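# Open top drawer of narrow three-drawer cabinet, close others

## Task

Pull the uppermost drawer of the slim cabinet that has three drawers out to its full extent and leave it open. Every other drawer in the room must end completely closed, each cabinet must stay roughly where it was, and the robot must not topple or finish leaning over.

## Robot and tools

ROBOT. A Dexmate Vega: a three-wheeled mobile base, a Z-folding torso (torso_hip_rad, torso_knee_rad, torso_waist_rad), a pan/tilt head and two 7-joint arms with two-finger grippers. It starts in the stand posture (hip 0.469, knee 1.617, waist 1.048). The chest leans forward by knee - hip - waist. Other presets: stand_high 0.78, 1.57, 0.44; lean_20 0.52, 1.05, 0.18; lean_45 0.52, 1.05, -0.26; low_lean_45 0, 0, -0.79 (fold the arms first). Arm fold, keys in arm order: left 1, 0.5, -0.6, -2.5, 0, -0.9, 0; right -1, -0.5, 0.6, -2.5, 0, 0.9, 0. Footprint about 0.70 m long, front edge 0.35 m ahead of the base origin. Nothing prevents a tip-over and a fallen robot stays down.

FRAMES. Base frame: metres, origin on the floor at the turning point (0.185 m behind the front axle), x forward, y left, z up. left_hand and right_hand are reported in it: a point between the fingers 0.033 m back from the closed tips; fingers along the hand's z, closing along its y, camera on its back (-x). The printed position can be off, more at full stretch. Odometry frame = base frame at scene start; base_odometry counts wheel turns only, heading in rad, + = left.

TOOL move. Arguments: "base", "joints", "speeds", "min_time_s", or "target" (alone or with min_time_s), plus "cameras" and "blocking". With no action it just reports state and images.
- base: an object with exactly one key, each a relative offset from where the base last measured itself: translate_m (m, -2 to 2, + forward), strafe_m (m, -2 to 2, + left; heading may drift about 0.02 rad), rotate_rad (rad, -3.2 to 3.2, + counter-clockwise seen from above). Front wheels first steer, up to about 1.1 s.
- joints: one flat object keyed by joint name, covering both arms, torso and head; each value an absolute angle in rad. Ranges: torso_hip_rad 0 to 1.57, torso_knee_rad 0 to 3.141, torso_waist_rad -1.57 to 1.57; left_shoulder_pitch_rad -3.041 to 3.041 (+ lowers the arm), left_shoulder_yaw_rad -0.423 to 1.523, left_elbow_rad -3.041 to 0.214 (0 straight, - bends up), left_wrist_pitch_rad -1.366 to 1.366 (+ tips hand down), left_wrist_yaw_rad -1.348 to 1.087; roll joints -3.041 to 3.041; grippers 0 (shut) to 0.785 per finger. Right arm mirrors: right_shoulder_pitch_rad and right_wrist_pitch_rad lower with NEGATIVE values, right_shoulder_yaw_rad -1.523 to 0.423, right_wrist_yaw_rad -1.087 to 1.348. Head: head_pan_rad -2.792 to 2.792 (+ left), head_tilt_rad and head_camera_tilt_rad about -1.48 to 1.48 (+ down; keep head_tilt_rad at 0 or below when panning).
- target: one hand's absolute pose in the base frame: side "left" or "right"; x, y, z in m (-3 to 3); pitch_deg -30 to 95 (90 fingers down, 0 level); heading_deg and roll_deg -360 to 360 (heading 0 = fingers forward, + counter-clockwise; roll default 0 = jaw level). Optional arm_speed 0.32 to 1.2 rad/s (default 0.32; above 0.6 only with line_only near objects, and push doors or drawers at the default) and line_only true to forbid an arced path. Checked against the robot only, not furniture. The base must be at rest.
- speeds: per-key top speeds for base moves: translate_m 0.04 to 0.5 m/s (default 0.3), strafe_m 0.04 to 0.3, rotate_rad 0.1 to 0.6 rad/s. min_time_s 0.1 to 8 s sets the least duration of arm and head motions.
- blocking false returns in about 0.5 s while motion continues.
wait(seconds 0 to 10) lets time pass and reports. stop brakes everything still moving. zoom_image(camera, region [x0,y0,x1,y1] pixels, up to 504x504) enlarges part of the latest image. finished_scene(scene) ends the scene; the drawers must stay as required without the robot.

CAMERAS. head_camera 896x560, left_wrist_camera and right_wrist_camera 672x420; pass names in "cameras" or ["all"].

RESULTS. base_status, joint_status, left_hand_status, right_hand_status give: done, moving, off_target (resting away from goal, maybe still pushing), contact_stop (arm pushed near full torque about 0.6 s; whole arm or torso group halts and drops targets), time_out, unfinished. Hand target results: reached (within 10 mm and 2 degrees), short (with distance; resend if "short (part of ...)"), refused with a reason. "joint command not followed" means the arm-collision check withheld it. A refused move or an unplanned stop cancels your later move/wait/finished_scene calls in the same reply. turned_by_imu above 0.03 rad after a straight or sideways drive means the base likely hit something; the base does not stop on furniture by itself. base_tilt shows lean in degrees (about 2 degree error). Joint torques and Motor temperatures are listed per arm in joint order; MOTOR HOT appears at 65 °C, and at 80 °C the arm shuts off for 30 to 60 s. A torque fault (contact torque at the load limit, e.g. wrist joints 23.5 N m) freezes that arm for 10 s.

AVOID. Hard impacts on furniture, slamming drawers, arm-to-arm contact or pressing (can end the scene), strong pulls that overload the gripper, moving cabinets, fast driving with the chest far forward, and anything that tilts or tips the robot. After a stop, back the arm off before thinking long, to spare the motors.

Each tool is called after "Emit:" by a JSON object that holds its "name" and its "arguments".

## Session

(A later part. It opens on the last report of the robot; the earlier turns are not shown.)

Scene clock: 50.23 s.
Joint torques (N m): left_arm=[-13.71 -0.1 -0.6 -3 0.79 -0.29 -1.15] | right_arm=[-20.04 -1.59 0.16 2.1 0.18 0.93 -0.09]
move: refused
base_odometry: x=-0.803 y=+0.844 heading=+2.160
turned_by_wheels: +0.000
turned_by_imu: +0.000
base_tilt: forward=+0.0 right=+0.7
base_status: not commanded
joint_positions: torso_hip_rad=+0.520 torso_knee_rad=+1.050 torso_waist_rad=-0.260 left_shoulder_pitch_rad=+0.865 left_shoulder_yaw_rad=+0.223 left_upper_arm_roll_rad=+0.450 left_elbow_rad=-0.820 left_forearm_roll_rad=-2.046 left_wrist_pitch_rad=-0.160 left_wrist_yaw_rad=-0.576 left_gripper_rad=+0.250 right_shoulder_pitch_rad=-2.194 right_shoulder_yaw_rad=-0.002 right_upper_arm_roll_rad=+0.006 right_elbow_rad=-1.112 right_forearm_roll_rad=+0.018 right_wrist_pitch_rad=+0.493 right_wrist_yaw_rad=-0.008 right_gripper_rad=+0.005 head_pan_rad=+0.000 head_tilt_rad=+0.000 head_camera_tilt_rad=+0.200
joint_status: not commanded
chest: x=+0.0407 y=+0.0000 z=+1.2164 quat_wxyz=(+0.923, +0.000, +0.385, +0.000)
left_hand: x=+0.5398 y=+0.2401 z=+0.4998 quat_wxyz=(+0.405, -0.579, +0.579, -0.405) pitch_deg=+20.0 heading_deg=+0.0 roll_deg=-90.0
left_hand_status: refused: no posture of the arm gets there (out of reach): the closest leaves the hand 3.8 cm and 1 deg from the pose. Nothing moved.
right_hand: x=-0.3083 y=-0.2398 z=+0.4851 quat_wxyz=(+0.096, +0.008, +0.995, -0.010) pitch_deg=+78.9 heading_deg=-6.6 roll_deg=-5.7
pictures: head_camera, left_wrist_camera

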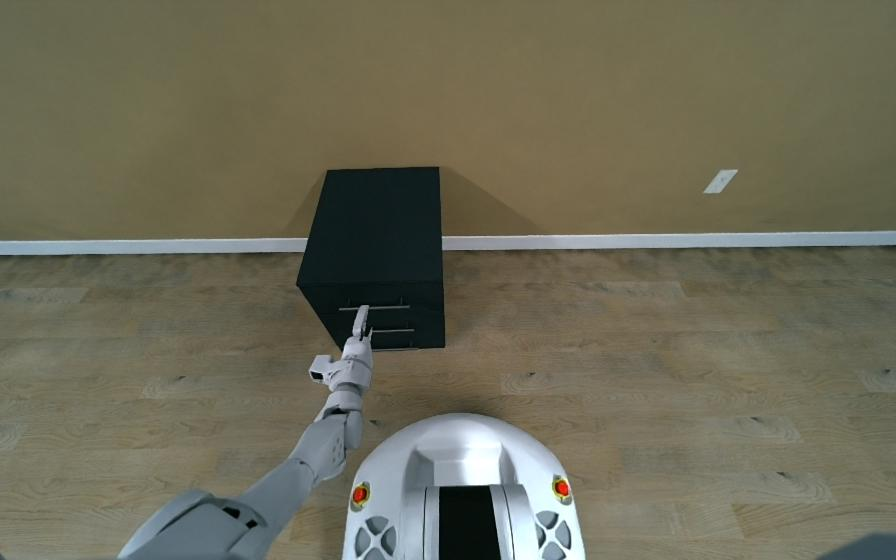

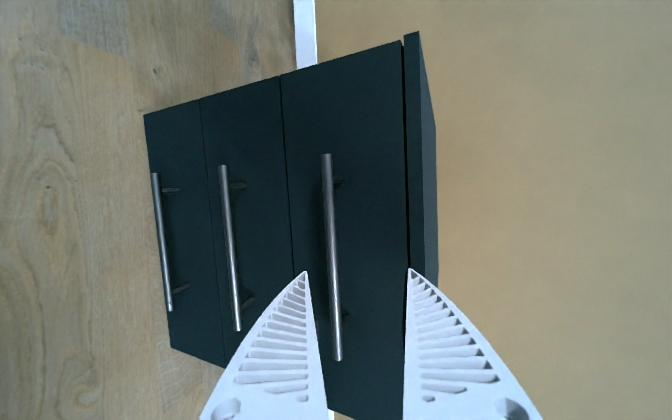

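Emit:
{"name": "move", "arguments": {"target": {"side": "left", "x": 0.47, "y": 0.24, "z": 0.445, "pitch_deg": 20, "heading_deg": 0, "roll_deg": 90}, "cameras": []}}

Emit:
{"name": "move", "arguments": {"base": {"translate_m": 0.06}, "cameras": ["left_wrist_camera", "head_camera"]}}

Scene clock: 52.07 s.
Joint torques (N m): left_arm=[-13.95 -0.53 -0.62 -2.94 0.78 -0.08 -1.15] | right_arm=[-20.14 -1.73 0.21 1.98 0.18 0.92 -0.06]
move: refused
base_odometry: x=-0.803 y=+0.844 heading=+2.160
turned_by_wheels: +0.000
turned_by_imu: +0.000
base_tilt: forward=+0.0 right=+0.8
base_status: not commanded
joint_positions: torso_hip_rad=+0.520 torso_knee_rad=+1.050 torso_waist_rad=-0.260 left_shoulder_pitch_rad=+0.865 left_shoulder_yaw_rad=+0.223 left_upper_arm_roll_rad=+0.450 left_elbow_rad=-0.820 left_forearm_roll_rad=-2.046 left_wrist_pitch_rad=-0.160 left_wrist_yaw_rad=-0.576 left_gripper_rad=+0.250 right_shoulder_pitch_rad=-2.194 right_shoulder_yaw_rad=-0.002 right_upper_arm_roll_rad=+0.006 right_elbow_rad=-1.112 right_forearm_roll_rad=+0.018 right_wrist_pitch_rad=+0.493 right_wrist_yaw_rad=-0.008 right_gripper_rad=+0.005 head_pan_rad=+0.000 head_tilt_rad=+0.000 head_camera_tilt_rad=+0.200
joint_status: not commanded
chest: x=+0.0407 y=+0.0000 z=+1.2164 quat_wxyz=(+0.923, +0.000, +0.385, +0.000)
left_hand: x=+0.5398 y=+0.2401 z=+0.4998 quat_wxyz=(+0.405, -0.579, +0.579, -0.405) pitch_deg=+20.0 heading_deg=+0.0 roll_deg=-90.0
left_hand_status: refused: no posture of the arm gets there (out of reach): the closest leaves the hand 1.4 cm and 0 deg from the pose. Nothing moved.
right_hand: x=-0.3083 y=-0.2398 z=+0.4851 quat_wxyz=(+0.096, +0.008, +0.995, -0.010) pitch_deg=+78.9 heading_deg=-6.6 roll_deg=-5.7

not run: a stop that you did not command came earlier in this reply.

Emit:
{"name": "move", "arguments": {"joints": {"torso_waist_rad": -0.5, "left_shoulder_pitch_rad": 0.7, "head_camera_tilt_rad": 0.0}, "cameras": []}}

Emit:
{"name": "move", "arguments": {"target": {"side": "left", "x": 0.54, "y": 0.24, "z": 0.445, "pitch_deg": 15, "heading_deg": 0, "roll_deg": 90}, "cameras": ["left_wrist_camera", "head_camera"]}}

Scene clock: 54.57 s.
Joint torques (N m): left_arm=[-12.85 -0.31 -0.34 -2.38 0.76 -0.02 -1.15] | right_arm=[-23.17 -2.05 0.25 3.5 0.17 0.31 -0.02]
move: done
base_odometry: x=-0.803 y=+0.844 heading=+2.160
turned_by_wheels: +0.000
turned_by_imu: +0.000
base_tilt: forward=+0.0 right=+0.8
base_status: not commanded
joint_positions: torso_hip_rad=+0.520 torso_knee_rad=+1.050 torso_waist_rad=-0.500 left_shoulder_pitch_rad=+0.703 left_shoulder_yaw_rad=+0.223 left_upper_arm_roll_rad=+0.450 left_elbow_rad=-0.820 left_forearm_roll_rad=-2.046 left_wrist_pitch_rad=-0.160 left_wrist_yaw_rad=-0.576 left_gripper_rad=+0.250 right_shoulder_pitch_rad=-2.194 right_shoulder_yaw_rad=-0.002 right_upper_arm_roll_rad=+0.006 right_elbow_rad=-1.112 right_forearm_roll_rad=+0.018 right_wrist_pitch_rad=+0.493 right_wrist_yaw_rad=-0.008 right_gripper_rad=+0.005 head_pan_rad=+0.000 head_tilt_rad=+0.000 head_camera_tilt_rad=+0.000
joint_status: all done
chest: x=+0.1173 y=+0.0000 z=+1.1409 quat_wxyz=(+0.870, +0.000, +0.493, +0.000)
left_hand: x=+0.5594 y=+0.2401 z=+0.3878 quat_wxyz=(+0.383, -0.595, +0.595, -0.383) pitch_deg=+24.5 heading_deg=+0.0 roll_deg=-90.0
right_hand: x=-0.3955 y=-0.2398 z=+0.5135 quat_wxyz=(-0.024, +0.007, +1.000, -0.011) pitch_deg=+87.0 heading_deg=-0.7 roll_deg=+0.0

Scene clock: 56.60 s.
Joint torques (N m): left_arm=[-0.5 3.85 -5.87 -3.35 0.86 -0.21 -1.25] | right_arm=[-23.17 -2.17 0.26 3.66 0.17 0.36 -0.02]
move: done
base_odometry: x=-0.803 y=+0.844 heading=+2.160
turned_by_wheels: +0.000
turned_by_imu: +0.000
base_tilt: forward=+0.0 right=+0.8
base_status: not commanded
joint_positions: torso_hip_rad=+0.520 torso_knee_rad=+1.050 torso_waist_rad=-0.500 left_shoulder_pitch_rad=+0.836 left_shoulder_yaw_rad=+0.256 left_upper_arm_roll_rad=+0.428 left_elbow_rad=-0.987 left_forearm_roll_rad=-2.028 left_wrist_pitch_rad=-0.197 left_wrist_yaw_rad=-0.714 left_gripper_rad=+0.250 right_shoulder_pitch_rad=-2.194 right_shoulder_yaw_rad=-0.002 right_upper_arm_roll_rad=+0.006 right_elbow_rad=-1.112 right_forearm_roll_rad=+0.018 right_wrist_pitch_rad=+0.493 right_wrist_yaw_rad=-0.008 right_gripper_rad=+0.005 head_pan_rad=+0.000 head_tilt_rad=+0.000 head_camera_tilt_rad=+0.000
joint_status: not commanded
chest: x=+0.1173 y=+0.0000 z=+1.1409 quat_wxyz=(+0.870, +0.000, +0.493, +0.000)
left_hand: x=+0.5405 y=+0.2398 z=+0.4434 quat_wxyz=(+0.429, -0.562, +0.562, -0.429) pitch_deg=+15.3 heading_deg=+0.0 roll_deg=+90.0
left_hand_status: reached (straight line, planned for 0.9 s): 2 mm and 0.3 deg off.
right_hand: x=-0.3955 y=-0.2398 z=+0.5135 quat_wxyz=(-0.024, +0.007, +1.000, -0.011) pitch_deg=+87.0 heading_deg=-0.7 roll_deg=+0.0
pictures: head_camera, left_wrist_camera

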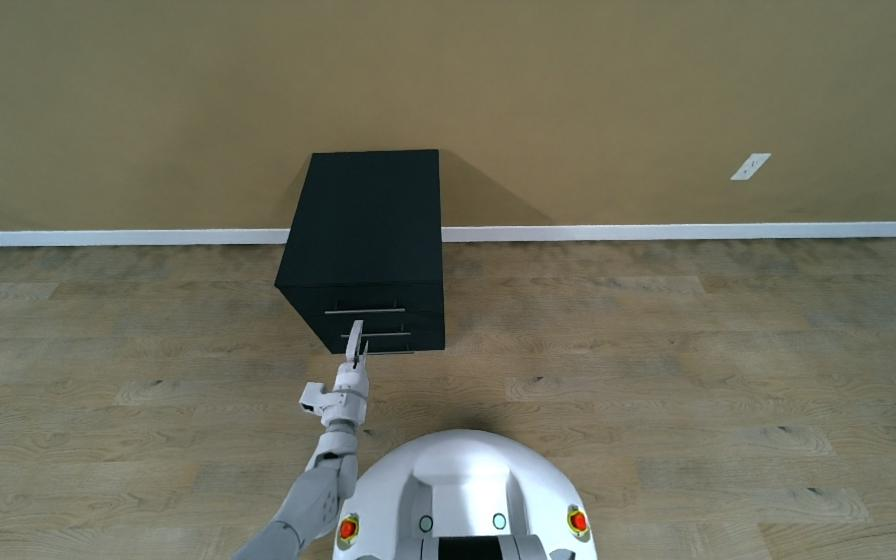

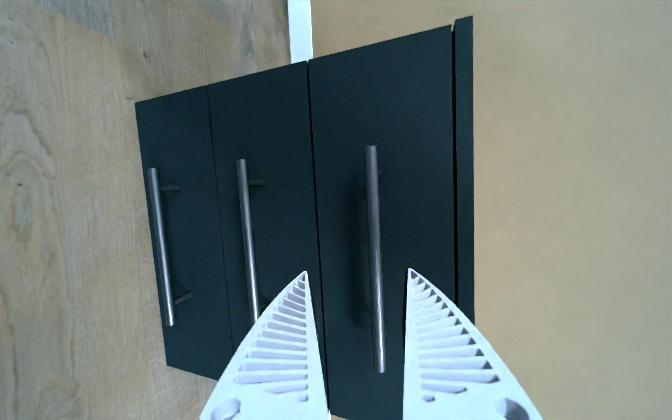

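Emit:
{"name": "move", "arguments": {"base": {"translate_m": 0.05}, "speeds": {"translate_m": 0.1}, "cameras": ["left_wrist_camera", "head_camera"]}}

Scene clock: 58.90 s.
Joint torques (N m): left_arm=[-0.71 3.8 -5.69 -3.33 0.87 -0.09 -1.28] | right_arm=[-23.26 -2.09 0.27 3.84 0.19 0.15 0.02]
move: done
base_odometry: x=-0.831 y=+0.886 heading=+2.161
turned_by_wheels: +0.001
turned_by_imu: +0.003
base_tilt: forward=+0.0 right=+0.8
base_status: done
joint_positions: torso_hip_rad=+0.520 torso_knee_rad=+1.050 torso_waist_rad=-0.500 left_shoulder_pitch_rad=+0.839 left_shoulder_yaw_rad=+0.257 left_upper_arm_roll_rad=+0.428 left_elbow_rad=-0.991 left_forearm_roll_rad=-2.027 left_wrist_pitch_rad=-0.198 left_wrist_yaw_rad=-0.718 left_gripper_rad=+0.250 right_shoulder_pitch_rad=-2.194 right_shoulder_yaw_rad=-0.002 right_upper_arm_roll_rad=+0.006 right_elbow_rad=-1.112 right_forearm_roll_rad=+0.018 right_wrist_pitch_rad=+0.493 right_wrist_yaw_rad=-0.008 right_gripper_rad=+0.005 head_pan_rad=+0.000 head_tilt_rad=+0.000 head_camera_tilt_rad=+0.000
joint_status: not commanded
chest: x=+0.1173 y=+0.0000 z=+1.1409 quat_wxyz=(+0.870, +0.000, +0.493, +0.000)
left_hand: x=+0.5400 y=+0.2398 z=+0.4449 quat_wxyz=(+0.430, -0.561, +0.561, -0.430) pitch_deg=+15.0 heading_deg=+0.0 roll_deg=+90.0
right_hand: x=-0.3954 y=-0.2398 z=+0.5136 quat_wxyz=(-0.024, +0.007, +1.000, -0.011) pitch_deg=+87.0 heading_deg=-0.7 roll_deg=+0.0
pictures: head_camera, left_wrist_camera

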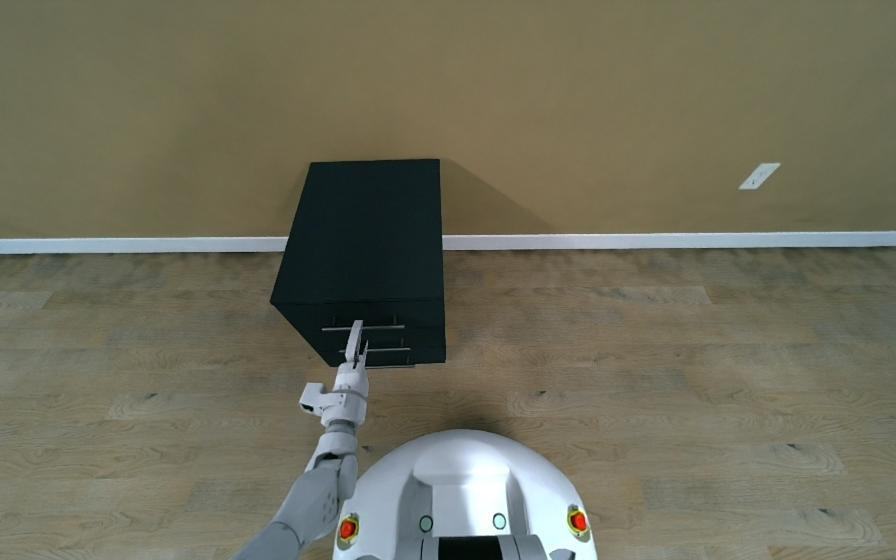

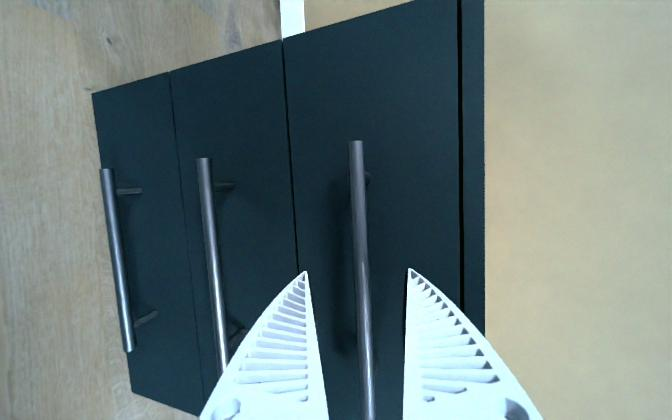

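Emit:
{"name": "move", "arguments": {"base": {"translate_m": 0.03}, "speeds": {"translate_m": 0.08}, "cameras": ["left_wrist_camera"]}}

Emit:
{"name": "move", "arguments": {"joints": {"left_gripper_rad": 0.0}, "cameras": ["left_wrist_camera", "head_camera"]}}

Scene clock: 60.37 s.
Joint torques (N m): left_arm=[-5.45 3.76 -5.62 -3.66 0.83 -0.14 -1.14] | right_arm=[-23.11 -2.25 0.24 3.79 0.16 0.02 0.06]
move: done
base_odometry: x=-0.847 y=+0.910 heading=+2.162
turned_by_wheels: +0.001
turned_by_imu: +0.001
base_tilt: forward=+0.0 right=+0.8
base_status: done
joint_positions: torso_hip_rad=+0.520 torso_knee_rad=+1.050 torso_waist_rad=-0.500 left_shoulder_pitch_rad=+0.839 left_shoulder_yaw_rad=+0.257 left_upper_arm_roll_rad=+0.428 left_elbow_rad=-0.991 left_forearm_roll_rad=-2.027 left_wrist_pitch_rad=-0.198 left_wrist_yaw_rad=-0.718 left_gripper_rad=+0.250 right_shoulder_pitch_rad=-2.194 right_shoulder_yaw_rad=-0.002 right_upper_arm_roll_rad=+0.006 right_elbow_rad=-1.112 right_forearm_roll_rad=+0.018 right_wrist_pitch_rad=+0.493 right_wrist_yaw_rad=-0.008 right_gripper_rad=+0.005 head_pan_rad=+0.000 head_tilt_rad=+0.000 head_camera_tilt_rad=+0.000
joint_status: not commanded
chest: x=+0.1173 y=+0.0000 z=+1.1409 quat_wxyz=(+0.870, +0.000, +0.493, +0.000)
left_hand: x=+0.5399 y=+0.2398 z=+0.4448 quat_wxyz=(+0.430, -0.561, +0.561, -0.430) pitch_deg=+15.0 heading_deg=+0.0 roll_deg=+90.0
right_hand: x=-0.3955 y=-0.2398 z=+0.5135 quat_wxyz=(-0.024, +0.007, +1.000, -0.011) pitch_deg=+87.0 heading_deg=-0.7 roll_deg=+0.0

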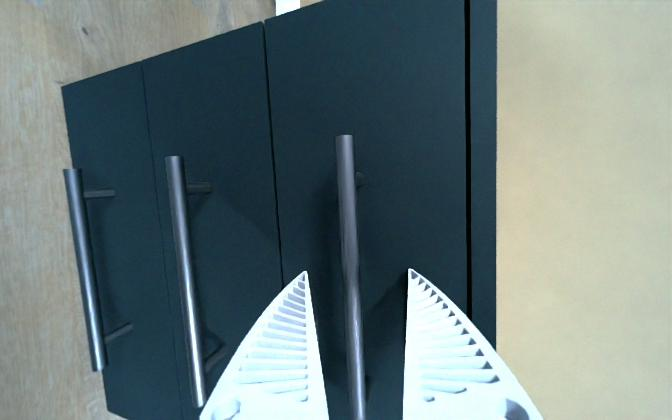

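Scene clock: 61.13 s.
Joint torques (N m): left_arm=[-5.71 3.57 -5.53 -4.16 1 -0.04 -2.45] | right_arm=[-23.26 -2.2 0.21 3.82 0.13 0.01 0.04]
move: done
base_odometry: x=-0.847 y=+0.910 heading=+2.162
turned_by_wheels: +0.000
turned_by_imu: +0.000
base_tilt: forward=+0.0 right=+0.7
base_status: not commanded
joint_positions: torso_hip_rad=+0.520 torso_knee_rad=+1.050 torso_waist_rad=-0.500 left_shoulder_pitch_rad=+0.839 left_shoulder_yaw_rad=+0.257 left_upper_arm_roll_rad=+0.428 left_elbow_rad=-0.991 left_forearm_roll_rad=-2.027 left_wrist_pitch_rad=-0.198 left_wrist_yaw_rad=-0.718 left_gripper_rad=+0.000 right_shoulder_pitch_rad=-2.194 right_shoulder_yaw_rad=-0.002 right_upper_arm_roll_rad=+0.006 right_elbow_rad=-1.112 right_forearm_roll_rad=+0.018 right_wrist_pitch_rad=+0.493 right_wrist_yaw_rad=-0.008 right_gripper_rad=+0.005 head_pan_rad=+0.000 head_tilt_rad=+0.000 head_camera_tilt_rad=+0.000
joint_status: all done
chest: x=+0.1173 y=+0.0000 z=+1.1409 quat_wxyz=(+0.870, +0.000, +0.493, +0.000)
left_hand: x=+0.5398 y=+0.2399 z=+0.4446 quat_wxyz=(+0.430, -0.561, +0.561, -0.430) pitch_deg=+15.1 heading_deg=+0.0 roll_deg=+90.0
right_hand: x=-0.3955 y=-0.2398 z=+0.5136 quat_wxyz=(-0.024, +0.007, +1.000, -0.011) pitch_deg=+87.0 heading_deg=-0.7 roll_deg=+0.0
pictures: head_camera, left_wrist_camera

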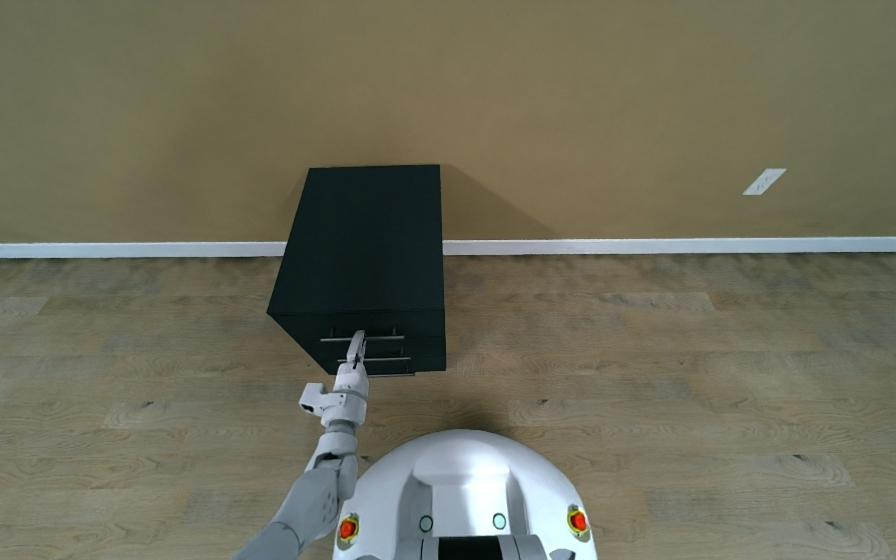

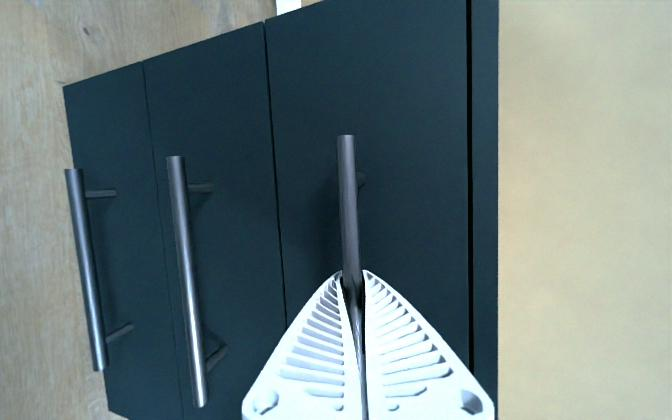

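Emit:
{"name": "move", "arguments": {"base": {"translate_m": -0.1}, "speeds": {"translate_m": 0.1}, "cameras": ["left_wrist_camera", "head_camera"]}}

Scene clock: 63.43 s.
Joint torques (N m): left_arm=[-8.07 3.28 -5 -5.76 1.15 0.02 -2.6] | right_arm=[-23.18 -1.87 0.23 3.99 0.16 -0.01 0.08]
move: done
base_odometry: x=-0.791 y=+0.828 heading=+2.162
turned_by_wheels: +0.001
turned_by_imu: +0.000
base_tilt: forward=+0.0 right=+0.8
base_status: done
joint_positions: torso_hip_rad=+0.520 torso_knee_rad=+1.050 torso_waist_rad=-0.500 left_shoulder_pitch_rad=+0.840 left_shoulder_yaw_rad=+0.257 left_upper_arm_roll_rad=+0.428 left_elbow_rad=-0.991 left_forearm_roll_rad=-2.027 left_wrist_pitch_rad=-0.198 left_wrist_yaw_rad=-0.718 left_gripper_rad=+0.000 right_shoulder_pitch_rad=-2.194 right_shoulder_yaw_rad=-0.002 right_upper_arm_roll_rad=+0.006 right_elbow_rad=-1.112 right_forearm_roll_rad=+0.018 right_wrist_pitch_rad=+0.493 right_wrist_yaw_rad=-0.008 right_gripper_rad=+0.005 head_pan_rad=+0.000 head_tilt_rad=+0.000 head_camera_tilt_rad=+0.000
joint_status: not commanded
chest: x=+0.1174 y=+0.0000 z=+1.1409 quat_wxyz=(+0.870, +0.000, +0.493, +0.000)
left_hand: x=+0.5397 y=+0.2399 z=+0.4444 quat_wxyz=(+0.430, -0.561, +0.561, -0.430) pitch_deg=+15.1 heading_deg=+0.0 roll_deg=+90.0
right_hand: x=-0.3955 y=-0.2398 z=+0.5136 quat_wxyz=(-0.024, +0.007, +1.000, -0.011) pitch_deg=+87.0 heading_deg=-0.7 roll_deg=+0.0
pictures: head_camera, left_wrist_camera

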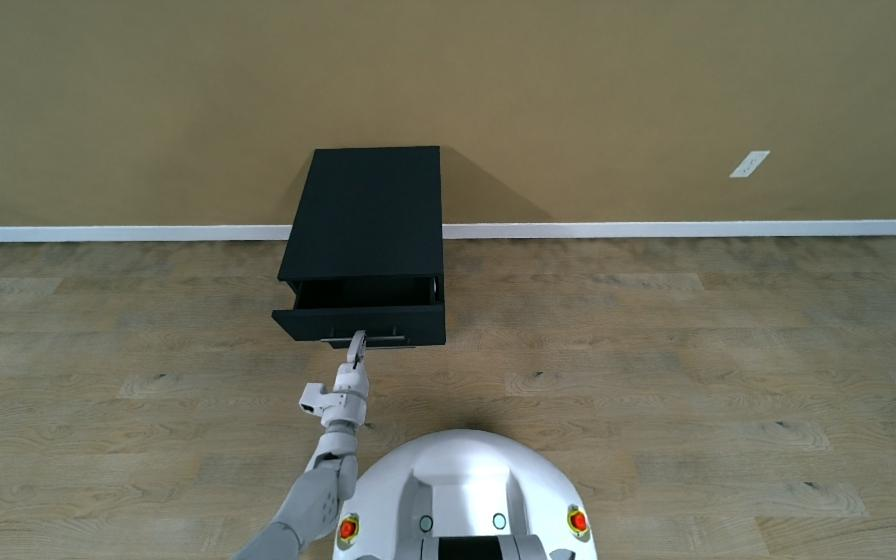

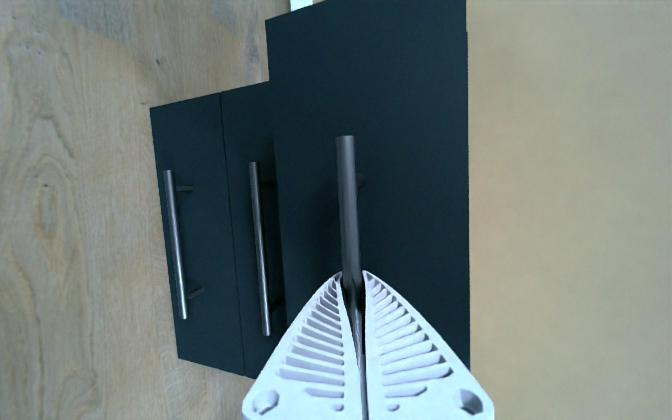

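Emit:
{"name": "move", "arguments": {"base": {"translate_m": -0.2}, "speeds": {"translate_m": 0.12}, "cameras": ["head_camera"]}}

Emit:
{"name": "move", "arguments": {"base": {"translate_m": -0.05}, "speeds": {"translate_m": 0.06}, "cameras": ["left_wrist_camera", "head_camera"]}}

Scene clock: 66.40 s.
Joint torques (N m): left_arm=[-8.78 3.18 -5.08 -5.49 1.04 -0.16 -2.61] | right_arm=[-23.23 -1.62 0.36 4.05 0.19 0.25 0.08]
move: done
base_odometry: x=-0.679 y=+0.662 heading=+2.164
turned_by_wheels: +0.001
turned_by_imu: +0.003
base_tilt: forward=+0.0 right=+0.7
base_status: done
joint_positions: torso_hip_rad=+0.520 torso_knee_rad=+1.050 torso_waist_rad=-0.500 left_shoulder_pitch_rad=+0.840 left_shoulder_yaw_rad=+0.257 left_upper_arm_roll_rad=+0.428 left_elbow_rad=-0.991 left_forearm_roll_rad=-2.027 left_wrist_pitch_rad=-0.197 left_wrist_yaw_rad=-0.718 left_gripper_rad=+0.000 right_shoulder_pitch_rad=-2.194 right_shoulder_yaw_rad=-0.002 right_upper_arm_roll_rad=+0.006 right_elbow_rad=-1.112 right_forearm_roll_rad=+0.018 right_wrist_pitch_rad=+0.493 right_wrist_yaw_rad=-0.008 right_gripper_rad=+0.005 head_pan_rad=+0.000 head_tilt_rad=+0.000 head_camera_tilt_rad=+0.000
joint_status: not commanded
chest: x=+0.1174 y=+0.0000 z=+1.1409 quat_wxyz=(+0.870, +0.000, +0.493, +0.000)
left_hand: x=+0.5397 y=+0.2399 z=+0.4444 quat_wxyz=(+0.430, -0.561, +0.561, -0.430) pitch_deg=+15.1 heading_deg=+0.0 roll_deg=+90.0
right_hand: x=-0.3955 y=-0.2398 z=+0.5136 quat_wxyz=(-0.024, +0.007, +1.000, -0.011) pitch_deg=+87.0 heading_deg=-0.7 roll_deg=+0.0

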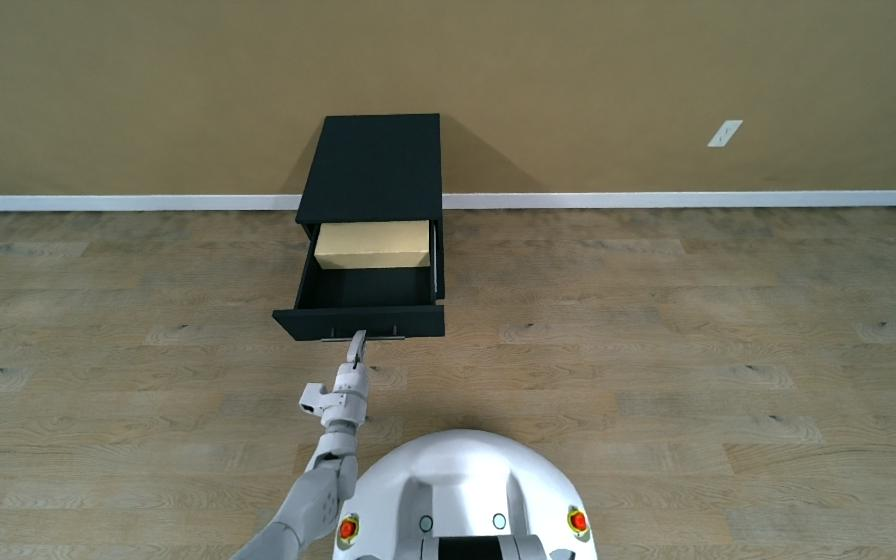

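Scene clock: 67.90 s.
Joint torques (N m): left_arm=[-8.21 3.23 -5.01 -5.11 0.87 -0.23 -2.64] | right_arm=[-23.18 -1.61 0.36 4.08 0.21 0.18 0.08]
move: done
base_odometry: x=-0.651 y=+0.621 heading=+2.165
turned_by_wheels: +0.001
turned_by_imu: +0.001
base_tilt: forward=+0.0 right=+0.7
base_status: done
joint_positions: torso_hip_rad=+0.520 torso_knee_rad=+1.050 torso_waist_rad=-0.500 left_shoulder_pitch_rad=+0.840 left_shoulder_yaw_rad=+0.257 left_upper_arm_roll_rad=+0.428 left_elbow_rad=-0.991 left_forearm_roll_rad=-2.027 left_wrist_pitch_rad=-0.197 left_wrist_yaw_rad=-0.718 left_gripper_rad=+0.000 right_shoulder_pitch_rad=-2.194 right_shoulder_yaw_rad=-0.002 right_upper_arm_roll_rad=+0.006 right_elbow_rad=-1.112 right_forearm_roll_rad=+0.018 right_wrist_pitch_rad=+0.493 right_wrist_yaw_rad=-0.008 right_gripper_rad=+0.005 head_pan_rad=+0.000 head_tilt_rad=+0.000 head_camera_tilt_rad=+0.000
joint_status: not commanded
chest: x=+0.1174 y=+0.0000 z=+1.1409 quat_wxyz=(+0.870, +0.000, +0.493, +0.000)
left_hand: x=+0.5397 y=+0.2399 z=+0.4445 quat_wxyz=(+0.430, -0.561, +0.561, -0.430) pitch_deg=+15.1 heading_deg=+0.0 roll_deg=+90.0
right_hand: x=-0.3955 y=-0.2398 z=+0.5136 quat_wxyz=(-0.024, +0.007, +1.000, -0.011) pitch_deg=+87.0 heading_deg=-0.7 roll_deg=+0.0
pictures: head_camera, left_wrist_camera

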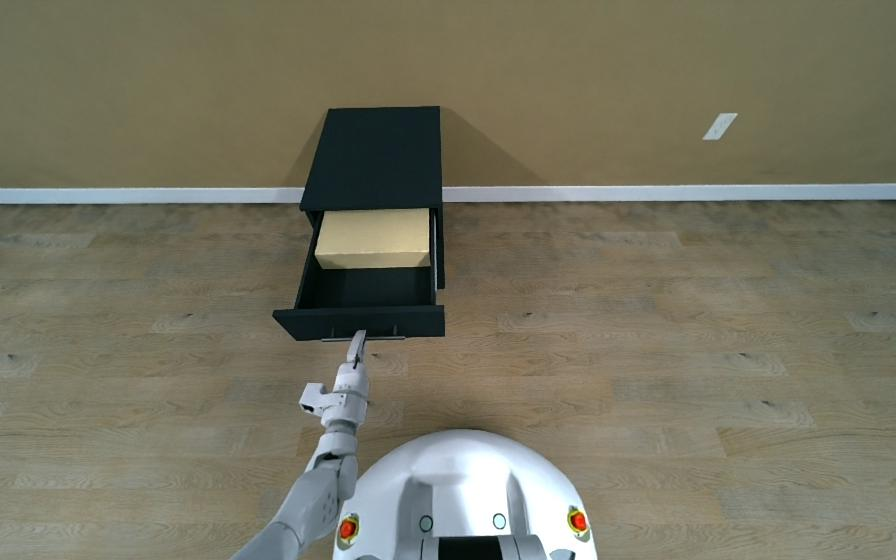

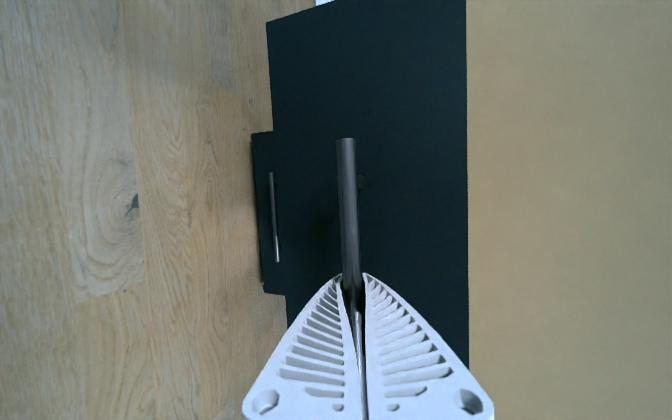

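Emit:
{"name": "move", "arguments": {"base": {"translate_m": -0.04}, "speeds": {"translate_m": 0.05}, "cameras": ["left_wrist_camera", "head_camera"]}}

Emit:
{"name": "move", "arguments": {"base": {"translate_m": -0.04}, "speeds": {"translate_m": 0.05}, "cameras": ["left_wrist_camera", "head_camera"]}}

Scene clock: 69.70 s.
Joint torques (N m): left_arm=[-5.59 3.41 -5.02 -2.72 0.62 -0.37 -1.35] | right_arm=[-23.34 -1.51 0.33 4.14 0.18 0.13 0.06]
move: done
base_odometry: x=-0.628 y=+0.588 heading=+2.167
turned_by_wheels: +0.001
turned_by_imu: +0.001
base_tilt: forward=+0.0 right=+0.8
base_status: done
joint_positions: torso_hip_rad=+0.520 torso_knee_rad=+1.050 torso_waist_rad=-0.500 left_shoulder_pitch_rad=+0.839 left_shoulder_yaw_rad=+0.257 left_upper_arm_roll_rad=+0.428 left_elbow_rad=-0.991 left_forearm_roll_rad=-2.027 left_wrist_pitch_rad=-0.197 left_wrist_yaw_rad=-0.718 left_gripper_rad=+0.000 right_shoulder_pitch_rad=-2.194 right_shoulder_yaw_rad=-0.002 right_upper_arm_roll_rad=+0.006 right_elbow_rad=-1.112 right_forearm_roll_rad=+0.018 right_wrist_pitch_rad=+0.493 right_wrist_yaw_rad=-0.008 right_gripper_rad=+0.005 head_pan_rad=+0.000 head_tilt_rad=+0.000 head_camera_tilt_rad=+0.000
joint_status: not commanded
chest: x=+0.1173 y=+0.0000 z=+1.1409 quat_wxyz=(+0.870, +0.000, +0.493, +0.000)
left_hand: x=+0.5399 y=+0.2398 z=+0.4449 quat_wxyz=(+0.430, -0.561, +0.561, -0.430) pitch_deg=+15.0 heading_deg=+0.0 roll_deg=+90.0
right_hand: x=-0.3954 y=-0.2398 z=+0.5135 quat_wxyz=(-0.024, +0.007, +1.000, -0.011) pitch_deg=+87.0 heading_deg=-0.7 roll_deg=+0.0
pictures: head_camera, left_wrist_camera

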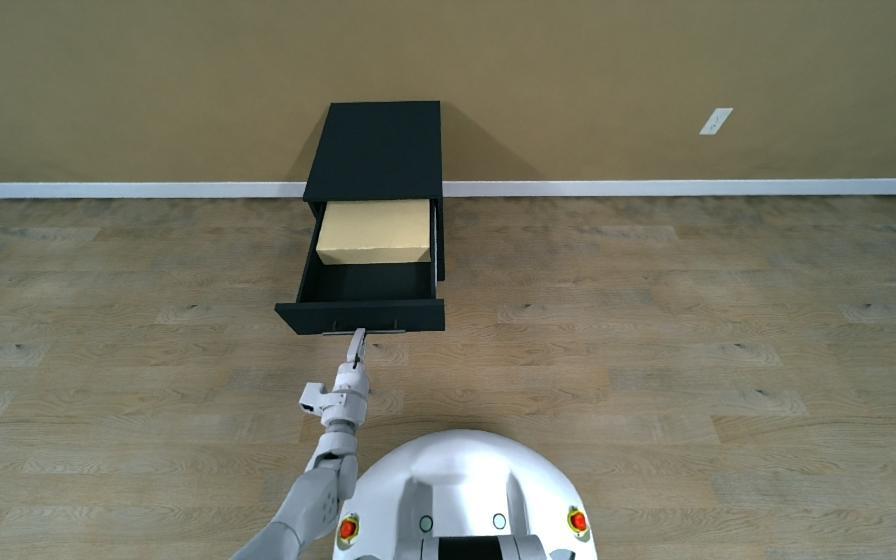

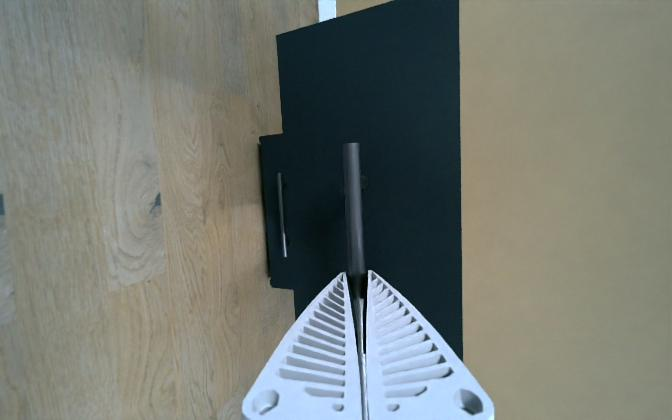

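Scene clock: 71.33 s.
Joint torques (N m): left_arm=[-3.87 3.17 -4.66 -3.09 0.45 -0.25 -0.86] | right_arm=[-23.42 -1.48 0.23 4.24 0.17 0.14 0.05]
move: done
base_odometry: x=-0.605 y=+0.555 heading=+2.168
turned_by_wheels: +0.001
turned_by_imu: +0.001
base_tilt: forward=+0.0 right=+0.8
base_status: done
joint_positions: torso_hip_rad=+0.520 torso_knee_rad=+1.050 torso_waist_rad=-0.500 left_shoulder_pitch_rad=+0.839 left_shoulder_yaw_rad=+0.257 left_upper_arm_roll_rad=+0.428 left_elbow_rad=-0.991 left_forearm_roll_rad=-2.027 left_wrist_pitch_rad=-0.198 left_wrist_yaw_rad=-0.718 left_gripper_rad=+0.000 right_shoulder_pitch_rad=-2.194 right_shoulder_yaw_rad=-0.002 right_upper_arm_roll_rad=+0.006 right_elbow_rad=-1.112 right_forearm_roll_rad=+0.018 right_wrist_pitch_rad=+0.493 right_wrist_yaw_rad=-0.008 right_gripper_rad=+0.005 head_pan_rad=+0.000 head_tilt_rad=+0.000 head_camera_tilt_rad=+0.000
joint_status: not commanded
chest: x=+0.1173 y=+0.0000 z=+1.1409 quat_wxyz=(+0.870, +0.000, +0.493, +0.000)
left_hand: x=+0.5400 y=+0.2398 z=+0.4450 quat_wxyz=(+0.430, -0.561, +0.561, -0.431) pitch_deg=+15.0 heading_deg=+0.0 roll_deg=+90.0
right_hand: x=-0.3954 y=-0.2398 z=+0.5135 quat_wxyz=(-0.023, +0.007, +1.000, -0.011) pitch_deg=+87.0 heading_deg=-0.7 roll_deg=+0.0
pictures: head_camera, left_wrist_camera

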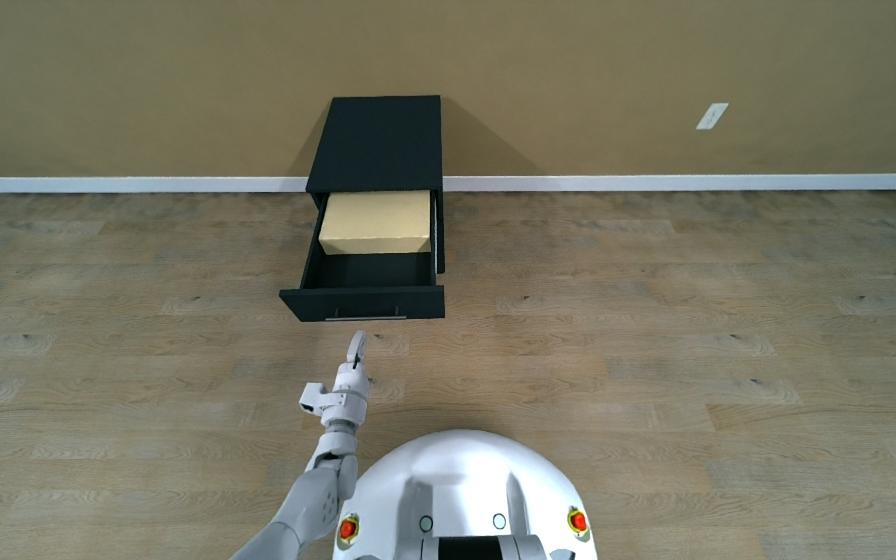

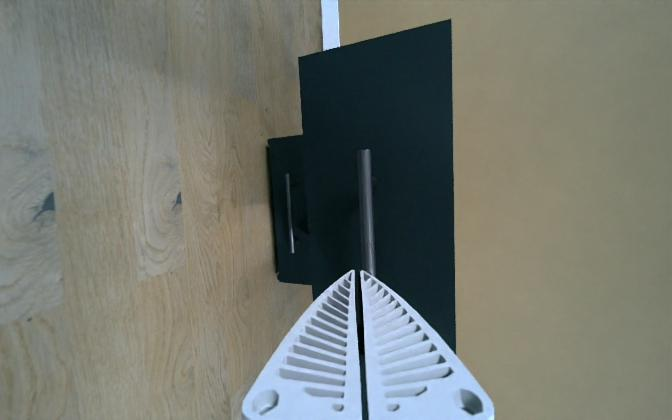

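Emit:
{"name": "finished_scene", "arguments": {"scene": 1}}

The scene is finished: the task was done.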